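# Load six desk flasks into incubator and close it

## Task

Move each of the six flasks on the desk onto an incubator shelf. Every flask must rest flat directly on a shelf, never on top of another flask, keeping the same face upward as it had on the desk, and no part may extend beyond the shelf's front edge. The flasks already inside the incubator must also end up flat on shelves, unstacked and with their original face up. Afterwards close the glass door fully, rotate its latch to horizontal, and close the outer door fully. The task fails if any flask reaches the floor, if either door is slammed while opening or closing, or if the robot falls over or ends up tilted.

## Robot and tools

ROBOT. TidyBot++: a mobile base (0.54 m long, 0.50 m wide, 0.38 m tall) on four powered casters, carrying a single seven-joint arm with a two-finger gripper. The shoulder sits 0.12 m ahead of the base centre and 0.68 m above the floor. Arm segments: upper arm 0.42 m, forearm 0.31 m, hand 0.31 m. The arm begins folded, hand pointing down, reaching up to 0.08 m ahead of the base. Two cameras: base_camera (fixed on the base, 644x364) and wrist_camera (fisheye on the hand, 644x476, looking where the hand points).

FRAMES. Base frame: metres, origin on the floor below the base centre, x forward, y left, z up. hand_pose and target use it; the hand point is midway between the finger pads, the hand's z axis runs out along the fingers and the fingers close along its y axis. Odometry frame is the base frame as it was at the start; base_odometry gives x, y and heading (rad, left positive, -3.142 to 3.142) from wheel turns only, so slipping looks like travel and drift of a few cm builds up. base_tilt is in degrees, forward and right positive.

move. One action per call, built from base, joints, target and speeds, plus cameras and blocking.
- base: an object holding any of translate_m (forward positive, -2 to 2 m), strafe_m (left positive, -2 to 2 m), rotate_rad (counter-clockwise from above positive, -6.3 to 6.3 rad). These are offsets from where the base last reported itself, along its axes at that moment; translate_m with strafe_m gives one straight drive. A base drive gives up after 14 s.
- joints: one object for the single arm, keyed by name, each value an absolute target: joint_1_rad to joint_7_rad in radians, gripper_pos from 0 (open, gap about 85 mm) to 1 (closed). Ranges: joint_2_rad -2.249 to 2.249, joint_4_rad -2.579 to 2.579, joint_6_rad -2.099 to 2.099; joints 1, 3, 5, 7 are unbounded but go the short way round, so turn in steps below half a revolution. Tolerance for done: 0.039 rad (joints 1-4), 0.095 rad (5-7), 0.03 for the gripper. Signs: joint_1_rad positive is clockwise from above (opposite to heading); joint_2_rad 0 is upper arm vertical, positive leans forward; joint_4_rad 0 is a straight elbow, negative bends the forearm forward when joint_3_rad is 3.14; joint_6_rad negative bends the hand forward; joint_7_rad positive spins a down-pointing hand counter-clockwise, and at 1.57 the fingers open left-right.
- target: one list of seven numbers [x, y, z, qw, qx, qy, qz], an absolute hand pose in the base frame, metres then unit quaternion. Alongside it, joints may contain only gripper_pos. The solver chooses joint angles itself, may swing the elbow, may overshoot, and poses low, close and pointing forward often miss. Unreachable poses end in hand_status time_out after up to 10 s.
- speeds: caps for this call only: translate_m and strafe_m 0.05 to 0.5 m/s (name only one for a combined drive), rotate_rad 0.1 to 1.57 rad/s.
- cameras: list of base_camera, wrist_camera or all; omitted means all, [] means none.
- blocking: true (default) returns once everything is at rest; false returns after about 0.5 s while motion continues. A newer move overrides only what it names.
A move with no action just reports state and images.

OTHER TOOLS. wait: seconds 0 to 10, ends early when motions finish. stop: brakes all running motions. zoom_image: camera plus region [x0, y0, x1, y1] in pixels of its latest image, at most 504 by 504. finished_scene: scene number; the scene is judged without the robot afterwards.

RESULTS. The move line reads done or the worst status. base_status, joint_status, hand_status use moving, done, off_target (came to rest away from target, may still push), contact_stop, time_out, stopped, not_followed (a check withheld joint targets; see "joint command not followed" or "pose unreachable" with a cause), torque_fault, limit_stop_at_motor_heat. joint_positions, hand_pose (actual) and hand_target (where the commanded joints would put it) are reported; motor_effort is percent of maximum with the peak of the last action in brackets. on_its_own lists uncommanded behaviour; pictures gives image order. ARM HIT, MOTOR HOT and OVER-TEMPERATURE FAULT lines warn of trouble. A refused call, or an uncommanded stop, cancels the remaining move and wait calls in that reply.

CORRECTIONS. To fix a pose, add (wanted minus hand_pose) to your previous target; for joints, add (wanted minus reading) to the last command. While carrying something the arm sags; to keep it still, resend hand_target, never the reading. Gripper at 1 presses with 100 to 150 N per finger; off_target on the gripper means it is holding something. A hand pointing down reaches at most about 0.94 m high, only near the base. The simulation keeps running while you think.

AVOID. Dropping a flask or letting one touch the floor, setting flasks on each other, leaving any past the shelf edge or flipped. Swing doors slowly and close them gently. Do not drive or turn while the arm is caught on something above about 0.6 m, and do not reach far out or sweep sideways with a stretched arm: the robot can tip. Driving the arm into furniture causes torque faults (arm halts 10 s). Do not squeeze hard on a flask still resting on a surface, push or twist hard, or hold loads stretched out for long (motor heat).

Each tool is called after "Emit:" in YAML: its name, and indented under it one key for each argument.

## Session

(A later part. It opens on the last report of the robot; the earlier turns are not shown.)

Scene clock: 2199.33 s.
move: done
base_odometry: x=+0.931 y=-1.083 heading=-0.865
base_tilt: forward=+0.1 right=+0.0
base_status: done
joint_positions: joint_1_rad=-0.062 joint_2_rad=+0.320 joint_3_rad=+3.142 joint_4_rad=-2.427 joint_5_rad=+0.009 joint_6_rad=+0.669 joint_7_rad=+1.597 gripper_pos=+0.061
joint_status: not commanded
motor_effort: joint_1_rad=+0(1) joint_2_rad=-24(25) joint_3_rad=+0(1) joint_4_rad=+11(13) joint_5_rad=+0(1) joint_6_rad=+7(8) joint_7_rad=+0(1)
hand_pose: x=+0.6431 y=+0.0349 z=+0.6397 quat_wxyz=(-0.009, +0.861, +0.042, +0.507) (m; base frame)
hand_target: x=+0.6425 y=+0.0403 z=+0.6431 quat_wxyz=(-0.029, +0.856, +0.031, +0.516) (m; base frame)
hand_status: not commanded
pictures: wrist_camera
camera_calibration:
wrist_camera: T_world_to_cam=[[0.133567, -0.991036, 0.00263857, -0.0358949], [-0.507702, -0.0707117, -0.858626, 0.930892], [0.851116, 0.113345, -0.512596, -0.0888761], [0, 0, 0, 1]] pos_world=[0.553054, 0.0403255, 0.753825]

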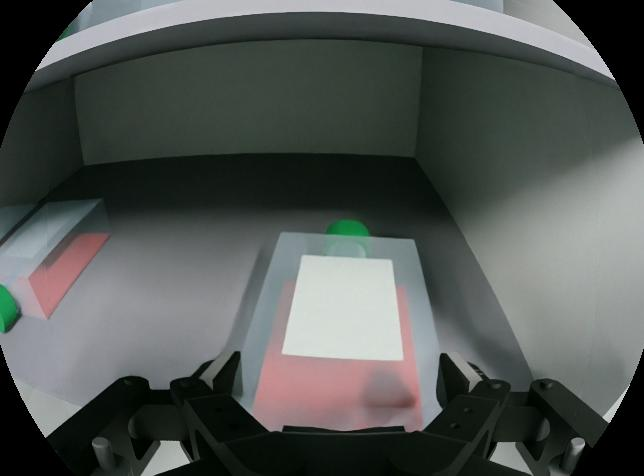

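Emit:
move:
  joints: {"joint_2_rad": 0.344, "joint_4_rad": -2.45, "joint_6_rad": 0.739}
  cameras: ["wrist_camera"]

Scene clock: 2203.27 s.
move: done
base_odometry: x=+0.931 y=-1.083 heading=-0.865
base_tilt: forward=+0.1 right=+0.0
base_status: not commanded
joint_positions: joint_1_rad=-0.062 joint_2_rad=+0.331 joint_3_rad=+3.142 joint_4_rad=-2.433 joint_5_rad=+0.009 joint_6_rad=+0.699 joint_7_rad=+1.597 gripper_pos=+0.061
joint_status: all done
motor_effort: joint_1_rad=+0(1) joint_2_rad=-24(25) joint_3_rad=+0(1) joint_4_rad=+11(11) joint_5_rad=+0(1) joint_6_rad=+7(8) joint_7_rad=+1(1)
hand_pose: x=+0.6446 y=+0.0351 z=+0.6398 quat_wxyz=(-0.009, +0.858, +0.042, +0.513) (m; base frame)
hand_target: x=+0.6418 y=+0.0406 z=+0.6374 quat_wxyz=(-0.030, +0.856, +0.031, +0.516) (m; base frame)
hand_status: not commanded
pictures: wrist_camera
camera_calibration:
wrist_camera: T_world_to_cam=[[0.133717, -0.991014, 0.00336031, -0.0365081], [-0.496307, -0.0699006, -0.865329, 0.928739], [0.857788, 0.114042, -0.501194, -0.101629], [0, 0, 0, 1]] pos_world=[0.552997, 0.0403293, 0.752852]

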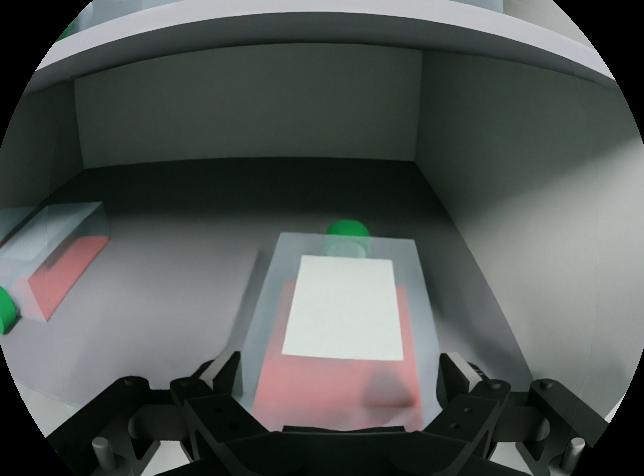

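Emit:
move:
  joints: {"gripper_pos": 0.0}
  cameras: ["wrist_camera"]

Scene clock: 2207.47 s.
move: done
base_odometry: x=+0.931 y=-1.083 heading=-0.865
base_tilt: forward=+0.1 right=+0.0
base_status: not commanded
joint_positions: joint_1_rad=-0.062 joint_2_rad=+0.336 joint_3_rad=+3.142 joint_4_rad=-2.433 joint_5_rad=+0.009 joint_6_rad=+0.699 joint_7_rad=+1.597 gripper_pos=+0.000
joint_status: all done
motor_effort: joint_1_rad=+0(0) joint_2_rad=-25(25) joint_3_rad=+0(1) joint_4_rad=+11(12) joint_5_rad=+0(1) joint_6_rad=+7(9) joint_7_rad=+0(1)
hand_pose: x=+0.6443 y=+0.0351 z=+0.6373 quat_wxyz=(-0.009, +0.859, +0.042, +0.511) (m; base frame)
hand_target: x=+0.6418 y=+0.0406 z=+0.6374 quat_wxyz=(-0.030, +0.856, +0.031, +0.516) (m; base frame)
hand_status: not commanded
pictures: wrist_camera
camera_calibration:
wrist_camera: T_world_to_cam=[[0.133614, -0.991029, 0.00290996, -0.0361441], [-0.500503, -0.0700133, -0.862899, 0.927558], [0.855362, 0.113839, -0.505368, -0.0984453], [0, 0, 0, 1]] pos_world=[0.553282, 0.0403285, 0.750743]

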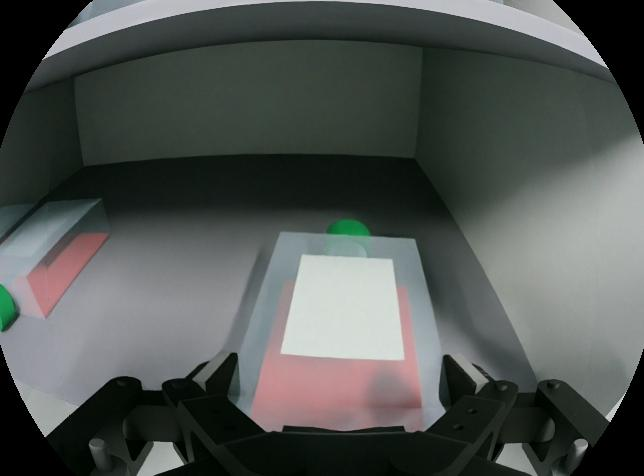

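Emit:
move:
  base: {"translate_m": -0.08}
  speeds: {"translate_m": 0.08}
  cameras: ["wrist_camera"]

Scene clock: 2211.57 s.
move: done
base_odometry: x=+0.879 y=-1.022 heading=-0.865
base_tilt: forward=+0.1 right=+0.0
base_status: done
joint_positions: joint_1_rad=-0.062 joint_2_rad=+0.340 joint_3_rad=+3.142 joint_4_rad=-2.438 joint_5_rad=+0.009 joint_6_rad=+0.699 joint_7_rad=+1.597 gripper_pos=+0.000
joint_status: not commanded
motor_effort: joint_1_rad=+0(1) joint_2_rad=-24(26) joint_3_rad=-1(1) joint_4_rad=+11(13) joint_5_rad=+0(1) joint_6_rad=+7(8) joint_7_rad=+1(1)
hand_pose: x=+0.6421 y=+0.0349 z=+0.6335 quat_wxyz=(-0.009, +0.861, +0.042, +0.507) (m; base frame)
hand_target: x=+0.6418 y=+0.0406 z=+0.6374 quat_wxyz=(-0.030, +0.856, +0.031, +0.516) (m; base frame)
hand_status: not commanded
pictures: wrist_camera
camera_calibration:
wrist_camera: T_world_to_cam=[[0.13372, -0.991016, 0.00231574, -0.0356865], [-0.507707, -0.0705125, -0.85864, 0.92506], [0.851089, 0.113642, -0.512575, -0.0912031], [0, 0, 0, 1]] pos_world=[0.552053, 0.0402268, 0.747627]

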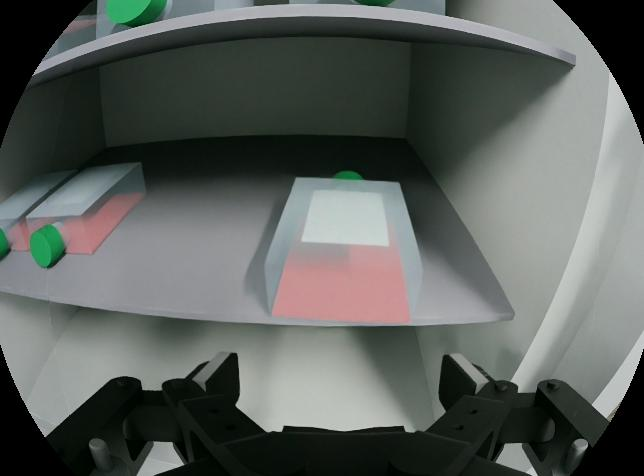

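Emit:
move:
  joints: {"gripper_pos": 1.0, "joint_2_rad": 0.322}
  base: {"strafe_m": 0.003}
  speeds: {"strafe_m": 0.1}
  cameras: []

Emit:
move:
  base: {"translate_m": 0.05}
  speeds: {"translate_m": 0.08}
  cameras: ["wrist_camera"]

Scene clock: 2229.20 s.
move: done
base_odometry: x=+0.881 y=-1.020 heading=-0.866
base_tilt: forward=+0.1 right=+0.0
base_status: done
joint_positions: joint_1_rad=-0.061 joint_2_rad=+0.328 joint_3_rad=+3.142 joint_4_rad=-2.438 joint_5_rad=+0.009 joint_6_rad=+0.699 joint_7_rad=+1.597 gripper_pos=+0.999
joint_status: all done
motor_effort: joint_1_rad=+0(3) joint_2_rad=-24(26) joint_3_rad=-1(3) joint_4_rad=+11(12) joint_5_rad=+0(1) joint_6_rad=+7(8) joint_7_rad=+0(1)
hand_pose: x=+0.6427 y=+0.0349 z=+0.6395 quat_wxyz=(-0.009, +0.858, +0.042, +0.512) (m; base frame)
hand_target: x=+0.6426 y=+0.0407 z=+0.6489 quat_wxyz=(-0.030, +0.850, +0.031, +0.525) (m; base frame)
hand_status: not commanded
pictures: none
No camera images: "cameras" was empty.

Scene clock: 2230.37 s.
move: done
base_odometry: x=+0.914 y=-1.058 heading=-0.865
base_tilt: forward=+0.1 right=+0.0
base_status: done
joint_positions: joint_1_rad=-0.061 joint_2_rad=+0.327 joint_3_rad=+3.142 joint_4_rad=-2.439 joint_5_rad=+0.009 joint_6_rad=+0.699 joint_7_rad=+1.597 gripper_pos=+0.999
joint_status: not commanded
motor_effort: joint_1_rad=+0(1) joint_2_rad=-24(26) joint_3_rad=+0(1) joint_4_rad=+11(13) joint_5_rad=+0(1) joint_6_rad=+7(8) joint_7_rad=+1(1)
hand_pose: x=+0.6422 y=+0.0348 z=+0.6398 quat_wxyz=(-0.009, +0.858, +0.042, +0.512) (m; base frame)
hand_target: x=+0.6426 y=+0.0407 z=+0.6489 quat_wxyz=(-0.030, +0.850, +0.031, +0.525) (m; base frame)
hand_status: not commanded
pictures: wrist_camera
camera_calibration:
wrist_camera: T_world_to_cam=[[0.133502, -0.991043, 0.00318828, -0.0361634], [-0.497537, -0.0698042, -0.86463, 0.927864], [0.857108, 0.113844, -0.502399, -0.0983772], [0, 0, 0, 1]] pos_world=[0.550794, 0.0401289, 0.75295]

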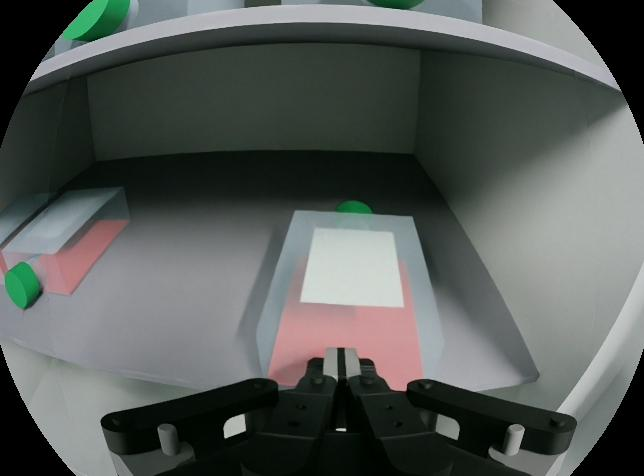

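Emit:
move:
  base: {"translate_m": 0.022, "strafe_m": -0.003}
  speeds: {"translate_m": 0.06}
  cameras: ["wrist_camera"]

Emit:
move:
  base: {"translate_m": -0.12}
  speeds: {"translate_m": 0.12}
  cameras: ["wrist_camera"]

Scene clock: 2237.03 s.
move: done
base_odometry: x=+0.926 y=-1.077 heading=-0.865
base_tilt: forward=+0.1 right=+0.0
base_status: done
joint_positions: joint_1_rad=-0.061 joint_2_rad=+0.326 joint_3_rad=+3.142 joint_4_rad=-2.440 joint_5_rad=+0.009 joint_6_rad=+0.699 joint_7_rad=+1.597 gripper_pos=+0.999
joint_status: not commanded
motor_effort: joint_1_rad=+0(1) joint_2_rad=-24(26) joint_3_rad=+0(1) joint_4_rad=+11(12) joint_5_rad=+0(1) joint_6_rad=+7(8) joint_7_rad=+1(1)
hand_pose: x=+0.6419 y=+0.0348 z=+0.6399 quat_wxyz=(-0.009, +0.858, +0.042, +0.512) (m; base frame)
hand_target: x=+0.6426 y=+0.0407 z=+0.6489 quat_wxyz=(-0.030, +0.850, +0.031, +0.525) (m; base frame)
hand_status: not commanded
pictures: wrist_camera
camera_calibration:
wrist_camera: T_world_to_cam=[[0.133508, -0.991043, 0.00319832, -0.0362335], [-0.497535, -0.0698157, -0.86463, 0.927794], [0.857108, 0.113844, -0.5024, -0.0980582], [0, 0, 0, 1]] pos_world=[0.550494, 0.0400289, 0.753049]

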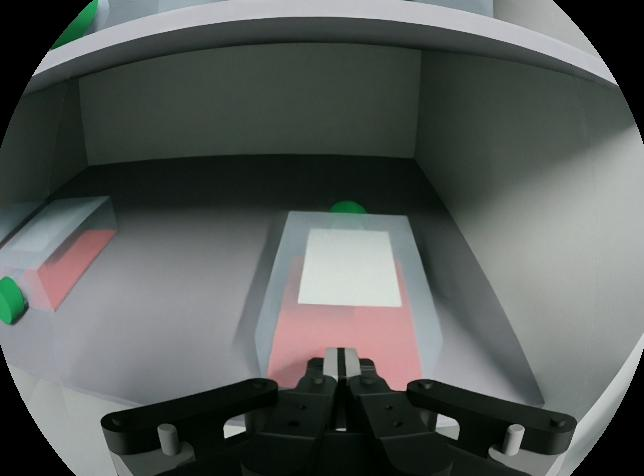

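Scene clock: 2238.63 s.
move: done
base_odometry: x=+0.848 y=-0.986 heading=-0.865
base_tilt: forward=+0.1 right=+0.0
base_status: done
joint_positions: joint_1_rad=-0.061 joint_2_rad=+0.324 joint_3_rad=+3.142 joint_4_rad=-2.442 joint_5_rad=+0.009 joint_6_rad=+0.700 joint_7_rad=+1.597 gripper_pos=+0.999
joint_status: not commanded
motor_effort: joint_1_rad=+0(1) joint_2_rad=-24(27) joint_3_rad=-1(1) joint_4_rad=+11(13) joint_5_rad=+0(1) joint_6_rad=+7(8) joint_7_rad=+0(2)
hand_pose: x=+0.6411 y=+0.0348 z=+0.6403 quat_wxyz=(-0.009, +0.858, +0.042, +0.512) (m; base frame)
hand_target: x=+0.6426 y=+0.0407 z=+0.6489 quat_wxyz=(-0.030, +0.850, +0.031, +0.525) (m; base frame)
hand_status: not commanded
pictures: wrist_camera
camera_calibration:
wrist_camera: T_world_to_cam=[[0.133504, -0.991043, 0.00324595, -0.0361486], [-0.497223, -0.0698139, -0.864809, 0.927657], [0.85729, 0.113842, -0.50209, -0.0974197], [0, 0, 0, 1]] pos_world=[0.549595, 0.0400289, 0.75345]

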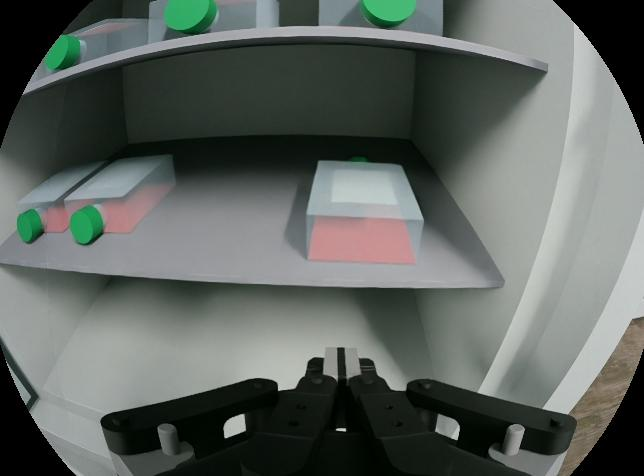

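Emit:
move:
  base: {"translate_m": -0.95}
  speeds: {"translate_m": 0.4}
  joints: {"gripper_pos": 0.0}
  cameras: []

Emit:
move:
  joints: {"joint_2_rad": -0.03, "joint_4_rad": -1.72, "joint_6_rad": -0.37}
  base: {"rotate_rad": 2.155}
  speeds: {"rotate_rad": 0.8}
  cameras: []

Emit:
move:
  base: {"translate_m": 1.37, "strafe_m": -0.258}
  speeds: {"translate_m": 0.4}
  joints: {"joint_2_rad": 0.0275, "joint_4_rad": -1.22, "joint_6_rad": -0.88}
  cameras: ["wrist_camera"]

Scene clock: 2270.50 s.
move: done
base_odometry: x=+0.232 y=-0.262 heading=-0.865
base_tilt: forward=+0.1 right=+0.0
base_status: done
joint_positions: joint_1_rad=-0.061 joint_2_rad=+0.323 joint_3_rad=+3.142 joint_4_rad=-2.443 joint_5_rad=+0.009 joint_6_rad=+0.700 joint_7_rad=+1.597 gripper_pos=+0.000
joint_status: all done
motor_effort: joint_1_rad=+0(1) joint_2_rad=-24(27) joint_3_rad=+0(1) joint_4_rad=+11(13) joint_5_rad=+0(1) joint_6_rad=+7(8) joint_7_rad=+0(1)
hand_pose: x=+0.6407 y=+0.0347 z=+0.6404 quat_wxyz=(-0.009, +0.858, +0.042, +0.512) (m; base frame)
hand_target: x=+0.6426 y=+0.0407 z=+0.6489 quat_wxyz=(-0.030, +0.850, +0.031, +0.525) (m; base frame)
hand_status: not commanded
pictures: none
No camera images: "cameras" was empty.

Scene clock: 2274.07 s.
move: done
base_odometry: x=+0.232 y=-0.262 heading=+1.290
base_tilt: forward=+0.1 right=+0.0
base_status: done
joint_positions: joint_1_rad=-0.060 joint_2_rad=-0.020 joint_3_rad=+3.139 joint_4_rad=-1.724 joint_5_rad=+0.009 joint_6_rad=-0.312 joint_7_rad=+1.597 gripper_pos=+0.000
joint_status: all done
motor_effort: joint_1_rad=+0(3) joint_2_rad=-22(29) joint_3_rad=+0(2) joint_4_rad=+22(23) joint_5_rad=+0(1) joint_6_rad=+7(9) joint_7_rad=+0(1)
hand_pose: x=+0.7021 y=+0.0365 z=+0.9265 quat_wxyz=(-0.006, +0.845, +0.040, +0.533) (m; base frame)
hand_target: x=+0.6927 y=+0.0273 z=+0.9188 quat_wxyz=(-0.005, +0.857, +0.021, +0.515) (m; base frame)
hand_status: not commanded
pictures: none
No camera images: "cameras" was empty.

Scene clock: 2278.67 s.
move: done
base_odometry: x=+0.859 y=+0.983 heading=+1.291
base_tilt: forward=+0.1 right=+0.0
base_status: done
joint_positions: joint_1_rad=-0.060 joint_2_rad=+0.032 joint_3_rad=+3.139 joint_4_rad=-1.225 joint_5_rad=+0.009 joint_6_rad=-0.823 joint_7_rad=+1.597 gripper_pos=+0.000
joint_status: all done
motor_effort: joint_1_rad=+0(1) joint_2_rad=-24(27) joint_3_rad=+0(1) joint_4_rad=+21(24) joint_5_rad=+0(1) joint_6_rad=+8(9) joint_7_rad=+0(1)
hand_pose: x=+0.7020 y=+0.0353 z=+1.0478 quat_wxyz=(-0.005, +0.862, +0.039, +0.506) (m; base frame)
hand_target: x=+0.6926 y=+0.0209 z=+1.0381 quat_wxyz=(+0.001, +0.874, +0.011, +0.486) (m; base frame)
hand_status: not commanded
pictures: wrist_camera
camera_calibration:
wrist_camera: T_world_to_cam=[[0.123642, -0.992301, 0.00718034, -0.0422571], [-0.509621, -0.0697049, -0.857571, 1.31146], [0.851469, 0.102373, -0.514315, 0.072175], [0, 0, 0, 1]] pos_world=[0.612115, 0.0420945, 1.16209]

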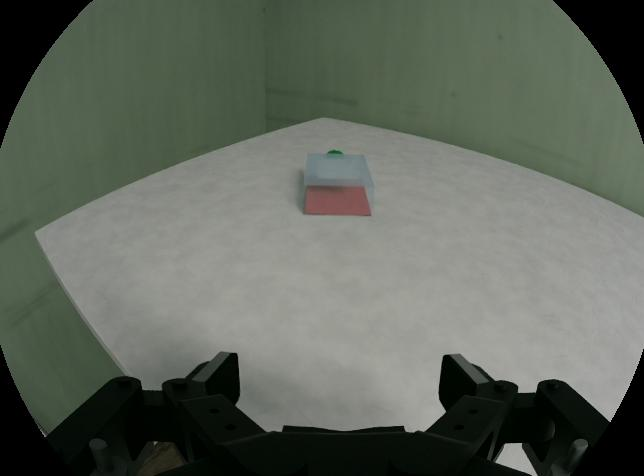

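Emit:
move:
  base: {"translate_m": 0.24, "strafe_m": 0.017}
  speeds: {"translate_m": 0.2}
  cameras: []

Emit:
move:
  joints: {"joint_2_rad": -0.0034, "joint_4_rad": -1.455, "joint_6_rad": -0.605}
  cameras: ["wrist_camera"]

Emit:
zoom_image:
  camera: "wrist_camera"
  region: [220, 140, 480, 400]

Scene clock: 2291.53 s.
move: done
base_odometry: x=+0.909 y=+1.218 heading=+1.291
base_tilt: forward=+0.1 right=+0.0
base_status: done
joint_positions: joint_1_rad=-0.060 joint_2_rad=+0.032 joint_3_rad=+3.139 joint_4_rad=-1.224 joint_5_rad=+0.009 joint_6_rad=-0.825 joint_7_rad=+1.597 gripper_pos=+0.000
joint_status: not commanded
motor_effort: joint_1_rad=+0(1) joint_2_rad=-23(27) joint_3_rad=+0(1) joint_4_rad=+21(22) joint_5_rad=+0(1) joint_6_rad=+7(8) joint_7_rad=+0(1)
hand_pose: x=+0.7018 y=+0.0353 z=+1.0480 quat_wxyz=(-0.005, +0.862, +0.039, +0.506) (m; base frame)
hand_target: x=+0.6926 y=+0.0209 z=+1.0381 quat_wxyz=(+0.001, +0.874, +0.011, +0.486) (m; base frame)
hand_status: not commanded
pictures: none
No camera images: "cameras" was empty.

Scene clock: 2292.80 s.
move: done
base_odometry: x=+0.909 y=+1.218 heading=+1.291
base_tilt: forward=+0.1 right=+0.0
base_status: not commanded
joint_positions: joint_1_rad=-0.060 joint_2_rad=+0.010 joint_3_rad=+3.139 joint_4_rad=-1.434 joint_5_rad=+0.009 joint_6_rad=-0.655 joint_7_rad=+1.597 gripper_pos=+0.000
joint_status: all done
motor_effort: joint_1_rad=+0(0) joint_2_rad=-23(25) joint_3_rad=+1(1) joint_4_rad=+22(24) joint_5_rad=+0(1) joint_6_rad=+7(8) joint_7_rad=+0(1)
hand_pose: x=+0.7028 y=+0.0357 z=+0.9851 quat_wxyz=(-0.005, +0.866, +0.040, +0.498) (m; base frame)
hand_target: x=+0.7045 y=+0.0247 z=+0.9948 quat_wxyz=(-0.002, +0.856, +0.016, +0.517) (m; base frame)
hand_status: not commanded
pictures: wrist_camera
camera_calibration:
wrist_camera: T_world_to_cam=[[0.125206, -0.992111, 0.00631751, -0.0417205], [-0.526228, -0.0718062, -0.847306, 1.25977], [0.841075, 0.102763, -0.531067, 0.0630304], [0, 0, 0, 1]] pos_world=[0.615139, 0.0425911, 1.10115]

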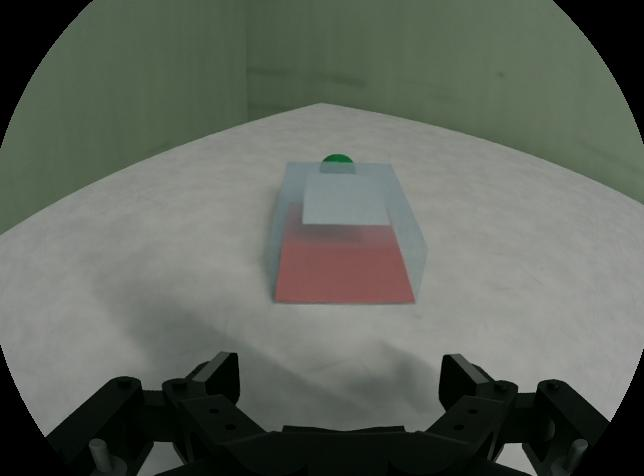

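Scaled by 1.938.

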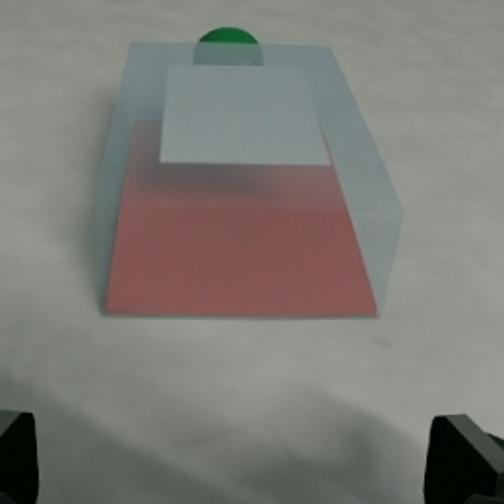

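Emit:
move:
  base: {"rotate_rad": 0.05, "strafe_m": -0.037}
  speeds: {"strafe_m": 0.1, "rotate_rad": 0.2}
  joints: {"joint_6_rad": -0.578}
  cameras: ["wrist_camera"]

Emit:
zoom_image:
  camera: "wrist_camera"
  region: [220, 140, 480, 400]

Scene clock: 2313.03 s.
move: done
base_odometry: x=+0.945 y=+1.208 heading=+1.341
base_tilt: forward=+0.1 right=+0.0
base_status: done
joint_positions: joint_1_rad=-0.056 joint_2_rad=+0.008 joint_3_rad=+3.143 joint_4_rad=-1.435 joint_5_rad=+0.009 joint_6_rad=-0.620 joint_7_rad=+1.597 gripper_pos=+0.000
joint_status: all done
motor_effort: joint_1_rad=+0(3) joint_2_rad=-23(25) joint_3_rad=+0(3) joint_4_rad=+22(22) joint_5_rad=+0(1) joint_6_rad=+7(8) joint_7_rad=+0(1)
hand_pose: x=+0.7076 y=+0.0322 z=+0.9957 quat_wxyz=(-0.003, +0.857, +0.037, +0.514) (m; base frame)
hand_target: x=+0.7083 y=+0.0253 z=+1.0023 quat_wxyz=(-0.003, +0.849, +0.017, +0.528) (m; base frame)
hand_status: not commanded
pictures: wrist_camera
camera_calibration:
wrist_camera: T_world_to_cam=[[0.118832, -0.992874, 0.00896737, -0.0440095], [-0.495294, -0.0671019, -0.86613, 1.26768], [0.86056, 0.0984825, -0.499738, 0.0201048], [0, 0, 0, 1]] pos_world=[0.615804, 0.0393881, 1.10842]

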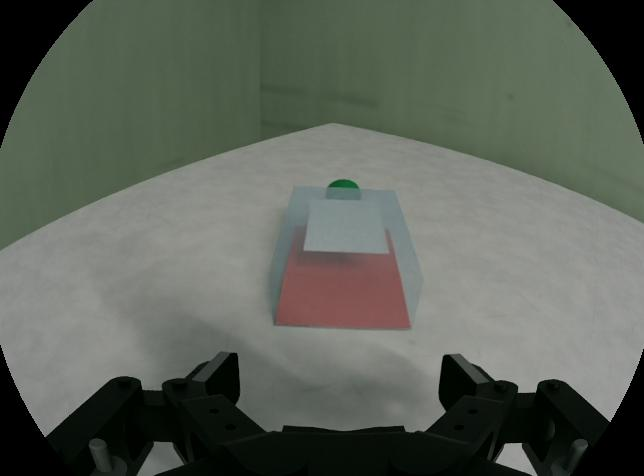

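Scaled by 1.938.

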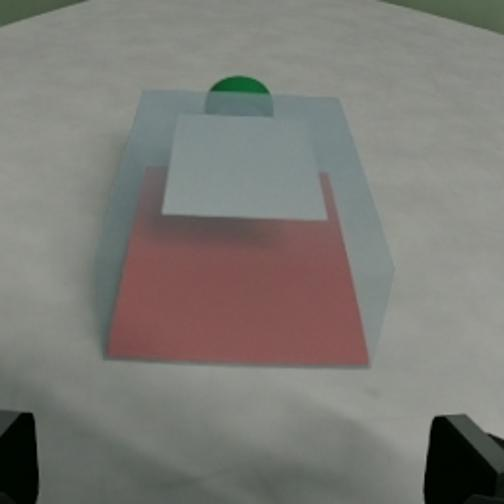

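Emit:
move:
  base: {"translate_m": 0.055, "strafe_m": 0.001}
  speeds: {"translate_m": 0.1}
  joints: {"joint_6_rad": -0.585}
  cameras: ["wrist_camera"]

Emit:
zoom_image:
  camera: "wrist_camera"
  region: [200, 200, 480, 476]

Scene clock: 2328.33 s.
move: done
base_odometry: x=+0.957 y=+1.262 heading=+1.341
base_tilt: forward=+0.1 right=+0.0
base_status: done
joint_positions: joint_1_rad=-0.056 joint_2_rad=+0.002 joint_3_rad=+3.143 joint_4_rad=-1.435 joint_5_rad=+0.009 joint_6_rad=-0.620 joint_7_rad=+1.597 gripper_pos=+0.000
joint_status: all done
motor_effort: joint_1_rad=+0(0) joint_2_rad=-23(26) joint_3_rad=+0(1) joint_4_rad=+22(23) joint_5_rad=+0(1) joint_6_rad=+8(8) joint_7_rad=+0(1)
hand_pose: x=+0.7056 y=+0.0321 z=+0.9992 quat_wxyz=(-0.003, +0.856, +0.037, +0.516) (m; base frame)
hand_target: x=+0.7073 y=+0.0251 z=+1.0003 quat_wxyz=(-0.002, +0.851, +0.017, +0.525) (m; base frame)
hand_status: not commanded
pictures: wrist_camera
camera_calibration:
wrist_camera: T_world_to_cam=[[0.118801, -0.992874, 0.00932504, -0.0441944], [-0.490088, -0.0668033, -0.869109, 1.26907], [0.863539, 0.0986807, -0.494533, 0.0163054], [0, 0, 0, 1]] pos_world=[0.613124, 0.0392893, 1.11143]

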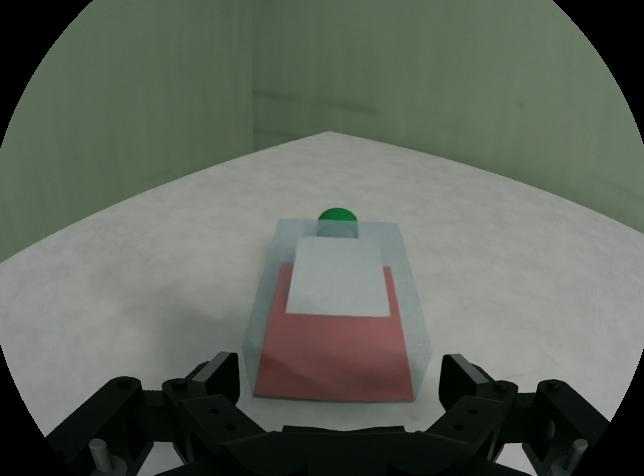

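Scaled by 1.800.

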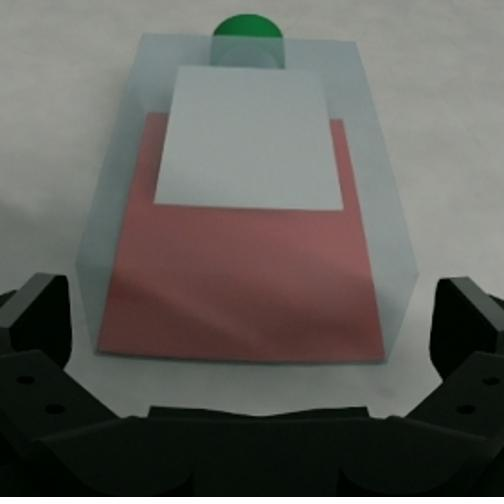

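Emit:
move:
  base: {"translate_m": 0.018, "strafe_m": 0.002}
  speeds: {"translate_m": 0.06}
  cameras: ["wrist_camera"]

Emit:
zoom_image:
  camera: "wrist_camera"
  region: [200, 200, 480, 476]

Scene clock: 2342.63 s.
move: done
base_odometry: x=+0.959 y=+1.280 heading=+1.340
base_tilt: forward=+0.1 right=+0.0
base_status: done
joint_positions: joint_1_rad=-0.056 joint_2_rad=+0.001 joint_3_rad=+3.143 joint_4_rad=-1.435 joint_5_rad=+0.009 joint_6_rad=-0.620 joint_7_rad=+1.597 gripper_pos=+0.000
joint_status: not commanded
motor_effort: joint_1_rad=+0(1) joint_2_rad=-24(26) joint_3_rad=+0(1) joint_4_rad=+22(23) joint_5_rad=+0(1) joint_6_rad=+8(8) joint_7_rad=+0(1)
hand_pose: x=+0.7054 y=+0.0321 z=+0.9995 quat_wxyz=(-0.003, +0.856, +0.037, +0.516) (m; base frame)
hand_target: x=+0.7073 y=+0.0251 z=+1.0003 quat_wxyz=(-0.002, +0.851, +0.017, +0.525) (m; base frame)
hand_status: not commanded
pictures: wrist_camera
camera_calibration:
wrist_camera: T_world_to_cam=[[0.118794, -0.992875, 0.00939395, -0.0442342], [-0.48958, -0.0668022, -0.869395, 1.26919], [0.863828, 0.0986797, -0.494028, 0.0159732], [0, 0, 0, 1]] pos_world=[0.612826, 0.0392893, 1.11173]

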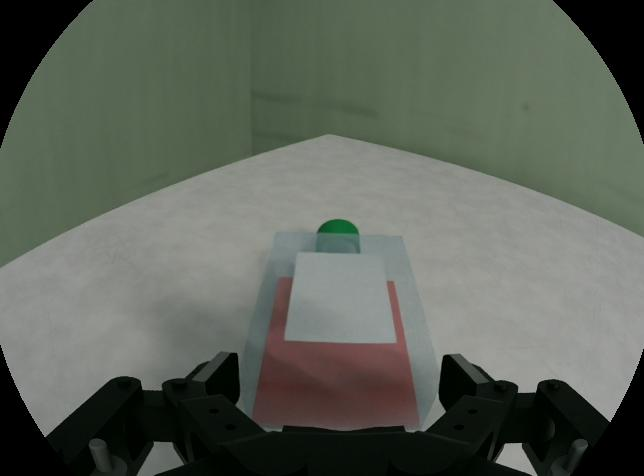

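Scaled by 1.800.

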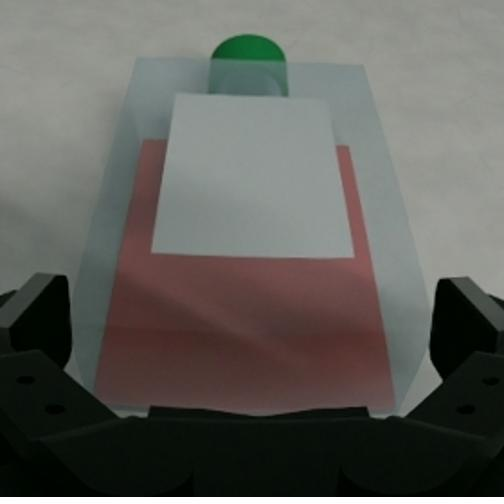

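Emit:
move:
  base: {"translate_m": 0.019, "strafe_m": 0.001}
  speeds: {"translate_m": 0.06}
  cameras: ["wrist_camera"]

Emit:
zoom_image:
  camera: "wrist_camera"
  region: [200, 200, 480, 476]

Scene clock: 2352.63 s.
move: done
base_odometry: x=+0.962 y=+1.299 heading=+1.340
base_tilt: forward=+0.1 right=+0.0
base_status: done
joint_positions: joint_1_rad=-0.056 joint_2_rad=+0.000 joint_3_rad=+3.143 joint_4_rad=-1.435 joint_5_rad=+0.009 joint_6_rad=-0.620 joint_7_rad=+1.597 gripper_pos=+0.000
joint_status: not commanded
motor_effort: joint_1_rad=+0(1) joint_2_rad=-23(26) joint_3_rad=+0(1) joint_4_rad=+22(23) joint_5_rad=+0(1) joint_6_rad=+7(8) joint_7_rad=+1(1)
hand_pose: x=+0.7051 y=+0.0321 z=+1.0000 quat_wxyz=(-0.003, +0.855, +0.037, +0.517) (m; base frame)
hand_target: x=+0.7073 y=+0.0251 z=+1.0003 quat_wxyz=(-0.002, +0.851, +0.017, +0.525) (m; base frame)
hand_status: not commanded
pictures: wrist_camera
camera_calibration:
wrist_camera: T_world_to_cam=[[0.118786, -0.992875, 0.00948968, -0.0444026], [-0.488877, -0.0668018, -0.869791, 1.26931], [0.864227, 0.0986796, -0.493329, 0.0153674], [0, 0, 0, 1]] pos_world=[0.612529, 0.0391893, 1.11203]

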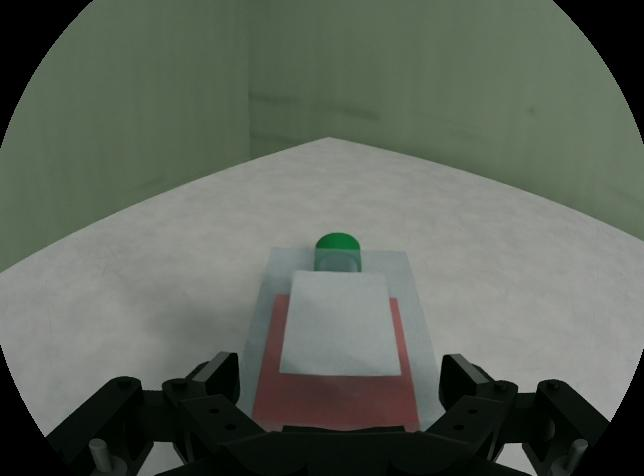

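Scaled by 1.800.

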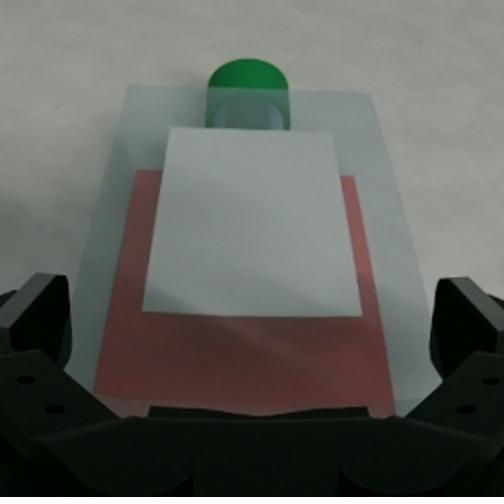

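Emit:
move:
  joints: {"joint_4_rad": -1.468}
  cameras: []

Emit:
move:
  joints: {"gripper_pos": 0.25}
  cameras: ["wrist_camera"]

Scene clock: 2360.17 s.
move: done
base_odometry: x=+0.962 y=+1.299 heading=+1.340
base_tilt: forward=+0.1 right=+0.0
base_status: not commanded
joint_positions: joint_1_rad=-0.056 joint_2_rad=+0.000 joint_3_rad=+3.143 joint_4_rad=-1.447 joint_5_rad=+0.009 joint_6_rad=-0.620 joint_7_rad=+1.597 gripper_pos=+0.000
joint_status: all done
motor_effort: joint_1_rad=+0(0) joint_2_rad=-23(24) joint_3_rad=+0(1) joint_4_rad=+22(23) joint_5_rad=+0(1) joint_6_rad=+7(8) joint_7_rad=+1(1)
hand_pose: x=+0.7038 y=+0.0320 z=+0.9930 quat_wxyz=(-0.003, +0.858, +0.037, +0.512) (m; base frame)
hand_target: x=+0.7059 y=+0.0251 z=+0.9927 quat_wxyz=(-0.002, +0.854, +0.017, +0.520) (m; base frame)
hand_status: not commanded
pictures: none
No camera images: "cameras" was empty.

Scene clock: 2360.83 s.
move: off_target
base_odometry: x=+0.962 y=+1.299 heading=+1.340
base_tilt: forward=+0.1 right=+0.0
base_status: not commanded
joint_positions: joint_1_rad=-0.056 joint_2_rad=-0.001 joint_3_rad=+3.143 joint_4_rad=-1.448 joint_5_rad=+0.009 joint_6_rad=-0.619 joint_7_rad=+1.596 gripper_pos=+0.056
joint_status: gripper_pos off_target (ended at +0.056, target +0.250)
motor_effort: joint_1_rad=+0(0) joint_2_rad=-22(24) joint_3_rad=+0(1) joint_4_rad=+21(23) joint_5_rad=+0(0) joint_6_rad=+7(8) joint_7_rad=+1(1)
hand_pose: x=+0.7035 y=+0.0320 z=+0.9938 quat_wxyz=(-0.003, +0.858, +0.036, +0.512) (m; base frame)
hand_target: x=+0.7059 y=+0.0251 z=+0.9927 quat_wxyz=(-0.002, +0.854, +0.017, +0.520) (m; base frame)
hand_status: not commanded
pictures: wrist_camera
camera_calibration:
wrist_camera: T_world_to_cam=[[0.118706, -0.992894, 0.0083969, -0.043031], [-0.497616, -0.0668064, -0.864821, 1.26436], [0.859236, 0.0984806, -0.502011, 0.0259256], [0, 0, 0, 1]] pos_world=[0.611996, 0.0391887, 1.10682]

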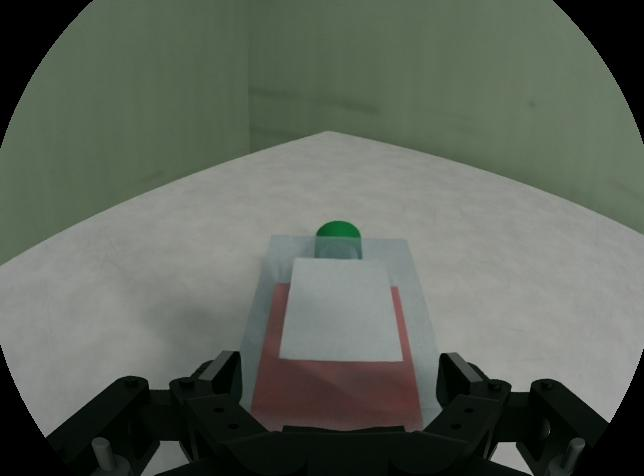

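Emit:
move:
  joints: {"joint_2_rad": 0.0275, "joint_4_rad": -1.22, "joint_6_rad": -0.87}
  cameras: ["wrist_camera"]

Scene clock: 2365.50 s.
move: done
base_odometry: x=+0.962 y=+1.299 heading=+1.340
base_tilt: forward=+0.1 right=+0.0
base_status: not commanded
joint_positions: joint_1_rad=-0.056 joint_2_rad=+0.022 joint_3_rad=+3.143 joint_4_rad=-1.227 joint_5_rad=+0.009 joint_6_rad=-0.814 joint_7_rad=+1.596 gripper_pos=+0.056
joint_status: all done
motor_effort: joint_1_rad=+0(0) joint_2_rad=-24(26) joint_3_rad=+0(1) joint_4_rad=+22(25) joint_5_rad=-1(1) joint_6_rad=+8(10) joint_7_rad=+1(1)
hand_pose: x=+0.7001 y=+0.0314 z=+1.0546 quat_wxyz=(-0.003, +0.857, +0.036, +0.513) (m; base frame)
hand_target: x=+0.6942 y=+0.0211 z=+1.0407 quat_wxyz=(+0.001, +0.871, +0.011, +0.490) (m; base frame)
hand_status: not commanded
pictures: wrist_camera
camera_calibration:
wrist_camera: T_world_to_cam=[[0.116913, -0.993108, 0.00819852, -0.0422707], [-0.495677, -0.065503, -0.866033, 1.31509], [0.860602, 0.0971872, -0.499919, 0.0563402], [0, 0, 0, 1]] pos_world=[0.608316, 0.0386874, 1.16742]

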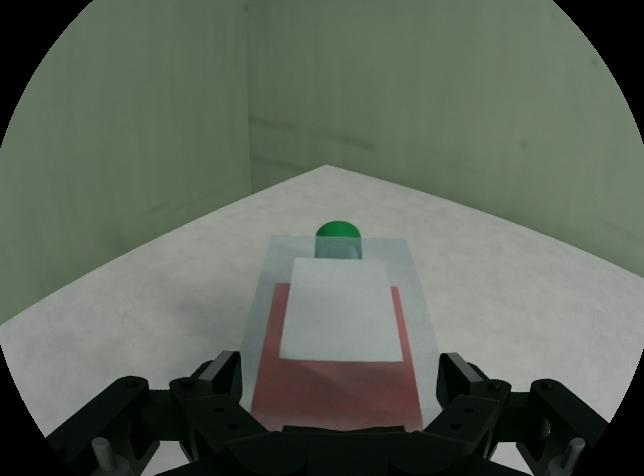

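Emit:
move:
  base: {"translate_m": -0.85}
  speeds: {"translate_m": 0.3}
  cameras: []

Emit:
move:
  base: {"rotate_rad": -2.205}
  speeds: {"rotate_rad": 0.5}
  cameras: ["wrist_camera"]

Scene clock: 2385.93 s.
move: done
base_odometry: x=+0.768 y=+0.471 heading=+1.340
base_tilt: forward=+0.1 right=+0.0
base_status: done
joint_positions: joint_1_rad=-0.056 joint_2_rad=+0.030 joint_3_rad=+3.143 joint_4_rad=-1.226 joint_5_rad=+0.009 joint_6_rad=-0.820 joint_7_rad=+1.596 gripper_pos=+0.056
joint_status: not commanded
motor_effort: joint_1_rad=+0(1) joint_2_rad=-23(28) joint_3_rad=+0(1) joint_4_rad=+22(23) joint_5_rad=+0(1) joint_6_rad=+8(9) joint_7_rad=+0(2)
hand_pose: x=+0.7022 y=+0.0315 z=+1.0486 quat_wxyz=(-0.003, +0.861, +0.036, +0.508) (m; base frame)
hand_target: x=+0.6942 y=+0.0211 z=+1.0407 quat_wxyz=(+0.001, +0.871, +0.011, +0.490) (m; base frame)
hand_status: not commanded
pictures: none
No camera images: "cameras" was empty.

Scene clock: 2391.03 s.
move: done
base_odometry: x=+0.768 y=+0.471 heading=-0.865
base_tilt: forward=+0.1 right=+0.0
base_status: done
joint_positions: joint_1_rad=-0.055 joint_2_rad=+0.030 joint_3_rad=+3.143 joint_4_rad=-1.226 joint_5_rad=+0.010 joint_6_rad=-0.820 joint_7_rad=+1.596 gripper_pos=+0.056
joint_status: not commanded
motor_effort: joint_1_rad=+0(3) joint_2_rad=-24(25) joint_3_rad=+0(3) joint_4_rad=+22(23) joint_5_rad=+0(1) joint_6_rad=+8(9) joint_7_rad=+1(1)
hand_pose: x=+0.7023 y=+0.0301 z=+1.0485 quat_wxyz=(-0.002, +0.861, +0.035, +0.508) (m; base frame)
hand_target: x=+0.6942 y=+0.0211 z=+1.0407 quat_wxyz=(+0.001, +0.871, +0.011, +0.490) (m; base frame)
hand_status: not commanded
pictures: wrist_camera
camera_calibration:
wrist_camera: T_world_to_cam=[[0.114635, -0.993378, 0.00765001, -0.0415416], [-0.507707, -0.0652043, -0.859059, 1.31201], [0.853869, 0.0945939, -0.51182, 0.0687395], [0, 0, 0, 1]] pos_world=[0.612185, 0.03778, 1.1626]

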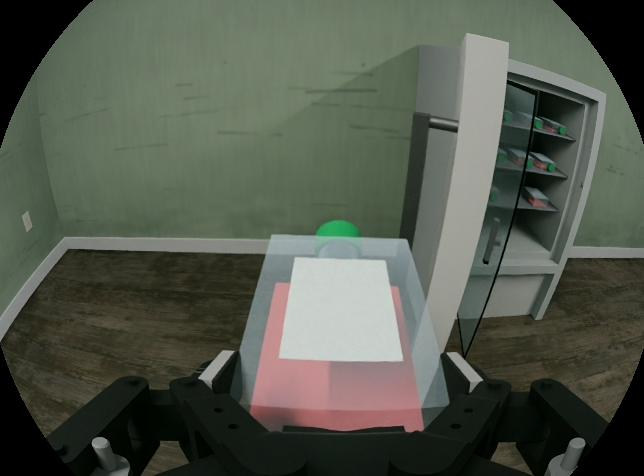

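Emit:
move:
  base: {"translate_m": 0.2, "strafe_m": -0.755}
  speeds: {"strafe_m": 0.4}
  cameras: []

Emit:
move:
  base: {"translate_m": 0.5}
  speeds: {"translate_m": 0.3}
  joints: {"joint_2_rad": -0.03, "joint_4_rad": -1.72, "joint_6_rad": -0.37}
  cameras: ["wrist_camera"]

Scene clock: 2398.87 s.
move: done
base_odometry: x=+0.323 y=-0.171 heading=-0.865
base_tilt: forward=+0.1 right=+0.0
base_status: done
joint_positions: joint_1_rad=-0.055 joint_2_rad=+0.030 joint_3_rad=+3.143 joint_4_rad=-1.226 joint_5_rad=+0.010 joint_6_rad=-0.820 joint_7_rad=+1.596 gripper_pos=+0.056
joint_status: not commanded
motor_effort: joint_1_rad=+0(3) joint_2_rad=-24(26) joint_3_rad=+0(3) joint_4_rad=+22(23) joint_5_rad=+0(1) joint_6_rad=+9(9) joint_7_rad=+1(1)
hand_pose: x=+0.7023 y=+0.0302 z=+1.0485 quat_wxyz=(-0.002, +0.861, +0.035, +0.508) (m; base frame)
hand_target: x=+0.6942 y=+0.0211 z=+1.0407 quat_wxyz=(+0.001, +0.871, +0.011, +0.490) (m; base frame)
hand_status: not commanded
pictures: none
No camera images: "cameras" was empty.

Scene clock: 2401.53 s.
move: done
base_odometry: x=+0.647 y=-0.552 heading=-0.866
base_tilt: forward=+0.1 right=+0.0
base_status: done
joint_positions: joint_1_rad=-0.055 joint_2_rad=-0.017 joint_3_rad=+3.143 joint_4_rad=-1.702 joint_5_rad=+0.010 joint_6_rad=-0.420 joint_7_rad=+1.596 gripper_pos=+0.056
joint_status: all done
motor_effort: joint_1_rad=+0(0) joint_2_rad=-22(26) joint_3_rad=+0(1) joint_4_rad=+22(25) joint_5_rad=+0(1) joint_6_rad=+7(9) joint_7_rad=+1(1)
hand_pose: x=+0.6912 y=+0.0306 z=+0.9084 quat_wxyz=(-0.003, +0.868, +0.037, +0.495) (m; base frame)
hand_target: x=+0.6927 y=+0.0273 z=+0.9188 quat_wxyz=(-0.005, +0.857, +0.021, +0.515) (m; base frame)
hand_status: not commanded
pictures: wrist_camera
camera_calibration:
wrist_camera: T_world_to_cam=[[0.118853, -0.992891, 0.00638192, -0.0405503], [-0.531135, -0.069007, -0.844472, 1.18902], [0.83891, 0.0969785, -0.535561, 0.0382496], [0, 0, 0, 1]] pos_world=[0.604263, 0.0380794, 1.02484]

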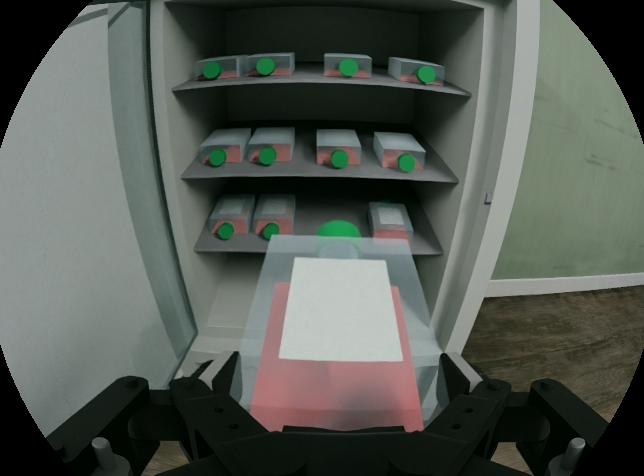

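Emit:
move:
  joints: {"joint_2_rad": 0.08, "joint_4_rad": -2.04, "joint_6_rad": 0.05}
  cameras: []

Emit:
move:
  joints: {"joint_2_rad": 0.183, "joint_4_rad": -2.35, "joint_6_rad": 0.51}
  cameras: []

Emit:
move:
  base: {"translate_m": 0.25}
  speeds: {"translate_m": 0.2}
  cameras: ["wrist_camera"]

Scene clock: 2408.67 s.
move: done
base_odometry: x=+0.647 y=-0.552 heading=-0.866
base_tilt: forward=+0.1 right=+0.0
base_status: not commanded
joint_positions: joint_1_rad=-0.055 joint_2_rad=+0.084 joint_3_rad=+3.143 joint_4_rad=-2.025 joint_5_rad=+0.010 joint_6_rad=-0.004 joint_7_rad=+1.596 gripper_pos=+0.056
joint_status: all done
motor_effort: joint_1_rad=+0(1) joint_2_rad=-24(27) joint_3_rad=+0(1) joint_4_rad=+20(23) joint_5_rad=+0(1) joint_6_rad=+7(9) joint_7_rad=+0(1)
hand_pose: x=+0.6898 y=+0.0318 z=+0.7793 quat_wxyz=(-0.004, +0.870, +0.038, +0.492) (m; base frame)
hand_target: x=+0.6931 y=+0.0337 z=+0.7881 quat_wxyz=(-0.013, +0.859, +0.028, +0.510) (m; base frame)
hand_status: not commanded
pictures: none
No camera images: "cameras" was empty.

Scene clock: 2410.43 s.
move: done
base_odometry: x=+0.647 y=-0.552 heading=-0.866
base_tilt: forward=+0.1 right=+0.0
base_status: not commanded
joint_positions: joint_1_rad=-0.055 joint_2_rad=+0.181 joint_3_rad=+3.143 joint_4_rad=-2.334 joint_5_rad=+0.010 joint_6_rad=+0.456 joint_7_rad=+1.596 gripper_pos=+0.056
joint_status: all done
motor_effort: joint_1_rad=+0(0) joint_2_rad=-24(26) joint_3_rad=+0(1) joint_4_rad=+16(20) joint_5_rad=+0(1) joint_6_rad=+8(9) joint_7_rad=+0(1)
hand_pose: x=+0.6530 y=+0.0311 z=+0.6948 quat_wxyz=(-0.007, +0.856, +0.039, +0.515) (m; base frame)
hand_target: x=+0.6538 y=+0.0384 z=+0.7015 quat_wxyz=(-0.024, +0.847, +0.031, +0.530) (m; base frame)
hand_status: not commanded
pictures: none
No camera images: "cameras" was empty.

Scene clock: 2412.37 s.
move: done
base_odometry: x=+0.810 y=-0.742 heading=-0.866
base_tilt: forward=+0.1 right=+0.0
base_status: done
joint_positions: joint_1_rad=-0.055 joint_2_rad=+0.188 joint_3_rad=+3.143 joint_4_rad=-2.340 joint_5_rad=+0.010 joint_6_rad=+0.461 joint_7_rad=+1.596 gripper_pos=+0.056
joint_status: not commanded
motor_effort: joint_1_rad=+0(1) joint_2_rad=-24(26) joint_3_rad=-1(2) joint_4_rad=+16(17) joint_5_rad=+0(1) joint_6_rad=+8(9) joint_7_rad=+1(1)
hand_pose: x=+0.6516 y=+0.0311 z=+0.6902 quat_wxyz=(-0.007, +0.858, +0.039, +0.512) (m; base frame)
hand_target: x=+0.6538 y=+0.0384 z=+0.7015 quat_wxyz=(-0.024, +0.847, +0.031, +0.530) (m; base frame)
hand_status: not commanded
pictures: wrist_camera
camera_calibration:
wrist_camera: T_world_to_cam=[[0.12571, -0.992054, 0.00504474, -0.0374663], [-0.498097, -0.0675132, -0.864489, 0.975965], [0.857961, 0.106162, -0.502626, -0.0809024], [0, 0, 0, 1]] pos_world=[0.560246, 0.0373107, 0.803237]

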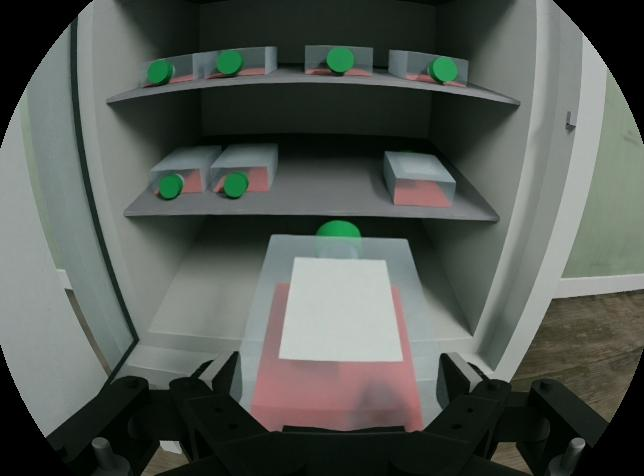

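Emit:
zoom_image:
  camera: "wrist_camera"
  region: [120, 110, 520, 310]

Scaled by 1.260.

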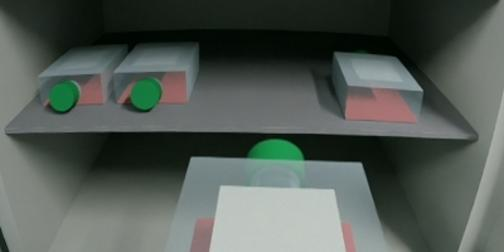

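Emit:
move:
  base: {"translate_m": 0.13, "strafe_m": 0.032}
  speeds: {"translate_m": 0.15}
  cameras: ["wrist_camera"]

Emit:
zoom_image:
  camera: "wrist_camera"
  region: [120, 110, 520, 310]

Scene clock: 2427.47 s.
move: done
base_odometry: x=+0.918 y=-0.821 heading=-0.866
base_tilt: forward=+0.1 right=+0.0
base_status: done
joint_positions: joint_1_rad=-0.055 joint_2_rad=+0.189 joint_3_rad=+3.143 joint_4_rad=-2.342 joint_5_rad=+0.010 joint_6_rad=+0.462 joint_7_rad=+1.596 gripper_pos=+0.056
joint_status: not commanded
motor_effort: joint_1_rad=+0(1) joint_2_rad=-23(26) joint_3_rad=+0(1) joint_4_rad=+16(17) joint_5_rad=+0(1) joint_6_rad=+8(9) joint_7_rad=+0(1)
hand_pose: x=+0.6511 y=+0.0311 z=+0.6889 quat_wxyz=(-0.007, +0.859, +0.039, +0.511) (m; base frame)
hand_target: x=+0.6538 y=+0.0384 z=+0.7015 quat_wxyz=(-0.024, +0.847, +0.031, +0.530) (m; base frame)
hand_status: not commanded
pictures: wrist_camera
camera_calibration:
wrist_camera: T_world_to_cam=[[0.125769, -0.992048, 0.00488087, -0.0374241], [-0.499796, -0.0676112, -0.8635, 0.9751], [0.856963, 0.106162, -0.504325, -0.0792113], [0, 0, 0, 1]] pos_world=[0.559939, 0.0372105, 0.802233]

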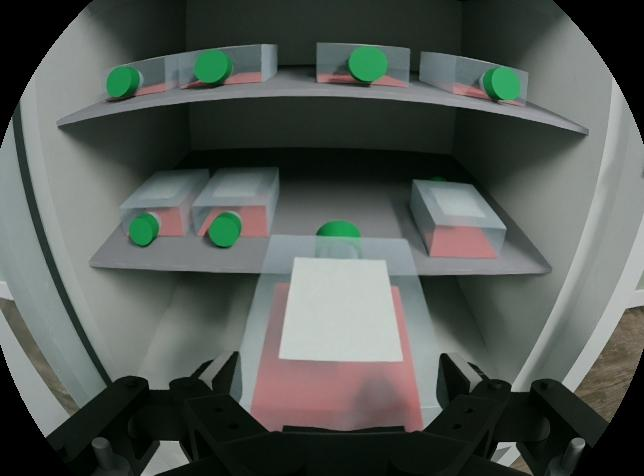

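Scaled by 1.260.

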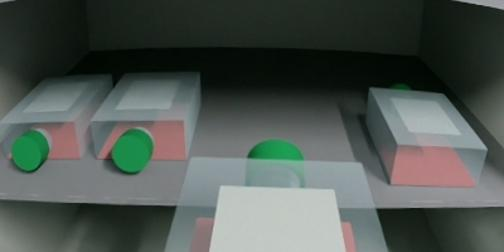

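Emit:
move:
  base: {"translate_m": 0.12, "strafe_m": 0.004}
  speeds: {"translate_m": 0.12}
  cameras: ["wrist_camera"]

Emit:
zoom_image:
  camera: "wrist_camera"
  region: [140, 160, 540, 400]

Scene clock: 2435.00 s.
move: done
base_odometry: x=+0.999 y=-0.910 heading=-0.866
base_tilt: forward=+0.1 right=+0.0
base_status: done
joint_positions: joint_1_rad=-0.055 joint_2_rad=+0.190 joint_3_rad=+3.143 joint_4_rad=-2.343 joint_5_rad=+0.010 joint_6_rad=+0.463 joint_7_rad=+1.596 gripper_pos=+0.056
joint_status: not commanded
motor_effort: joint_1_rad=+0(1) joint_2_rad=-23(26) joint_3_rad=+0(2) joint_4_rad=+15(17) joint_5_rad=+0(1) joint_6_rad=+7(9) joint_7_rad=+1(1)
hand_pose: x=+0.6506 y=+0.0310 z=+0.6881 quat_wxyz=(-0.007, +0.859, +0.039, +0.511) (m; base frame)
hand_target: x=+0.6538 y=+0.0384 z=+0.7015 quat_wxyz=(-0.024, +0.847, +0.031, +0.530) (m; base frame)
hand_status: not commanded
pictures: wrist_camera
camera_calibration:
wrist_camera: T_world_to_cam=[[0.125736, -0.992052, 0.00486276, -0.0373374], [-0.500802, -0.0677033, -0.86291, 0.974385], [0.856381, 0.106064, -0.505334, -0.0780807], [0, 0, 0, 1]] pos_world=[0.559535, 0.03721, 0.801531]

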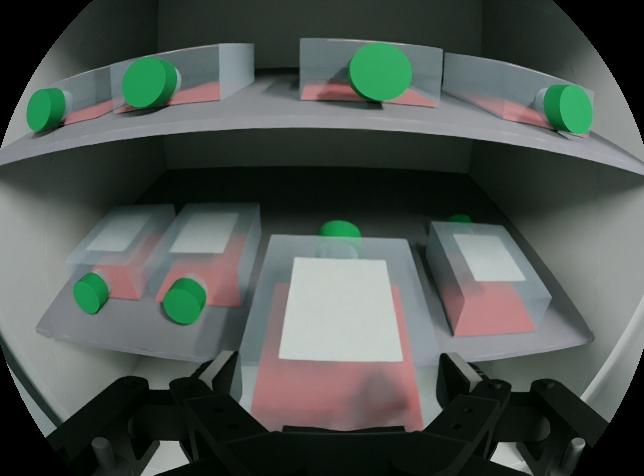

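Scaled by 1.260.

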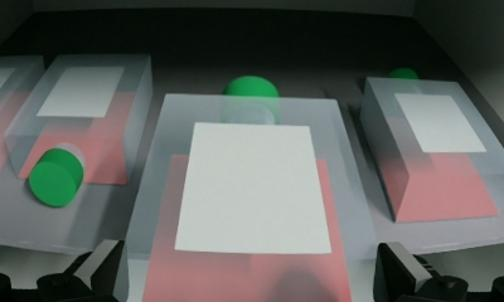

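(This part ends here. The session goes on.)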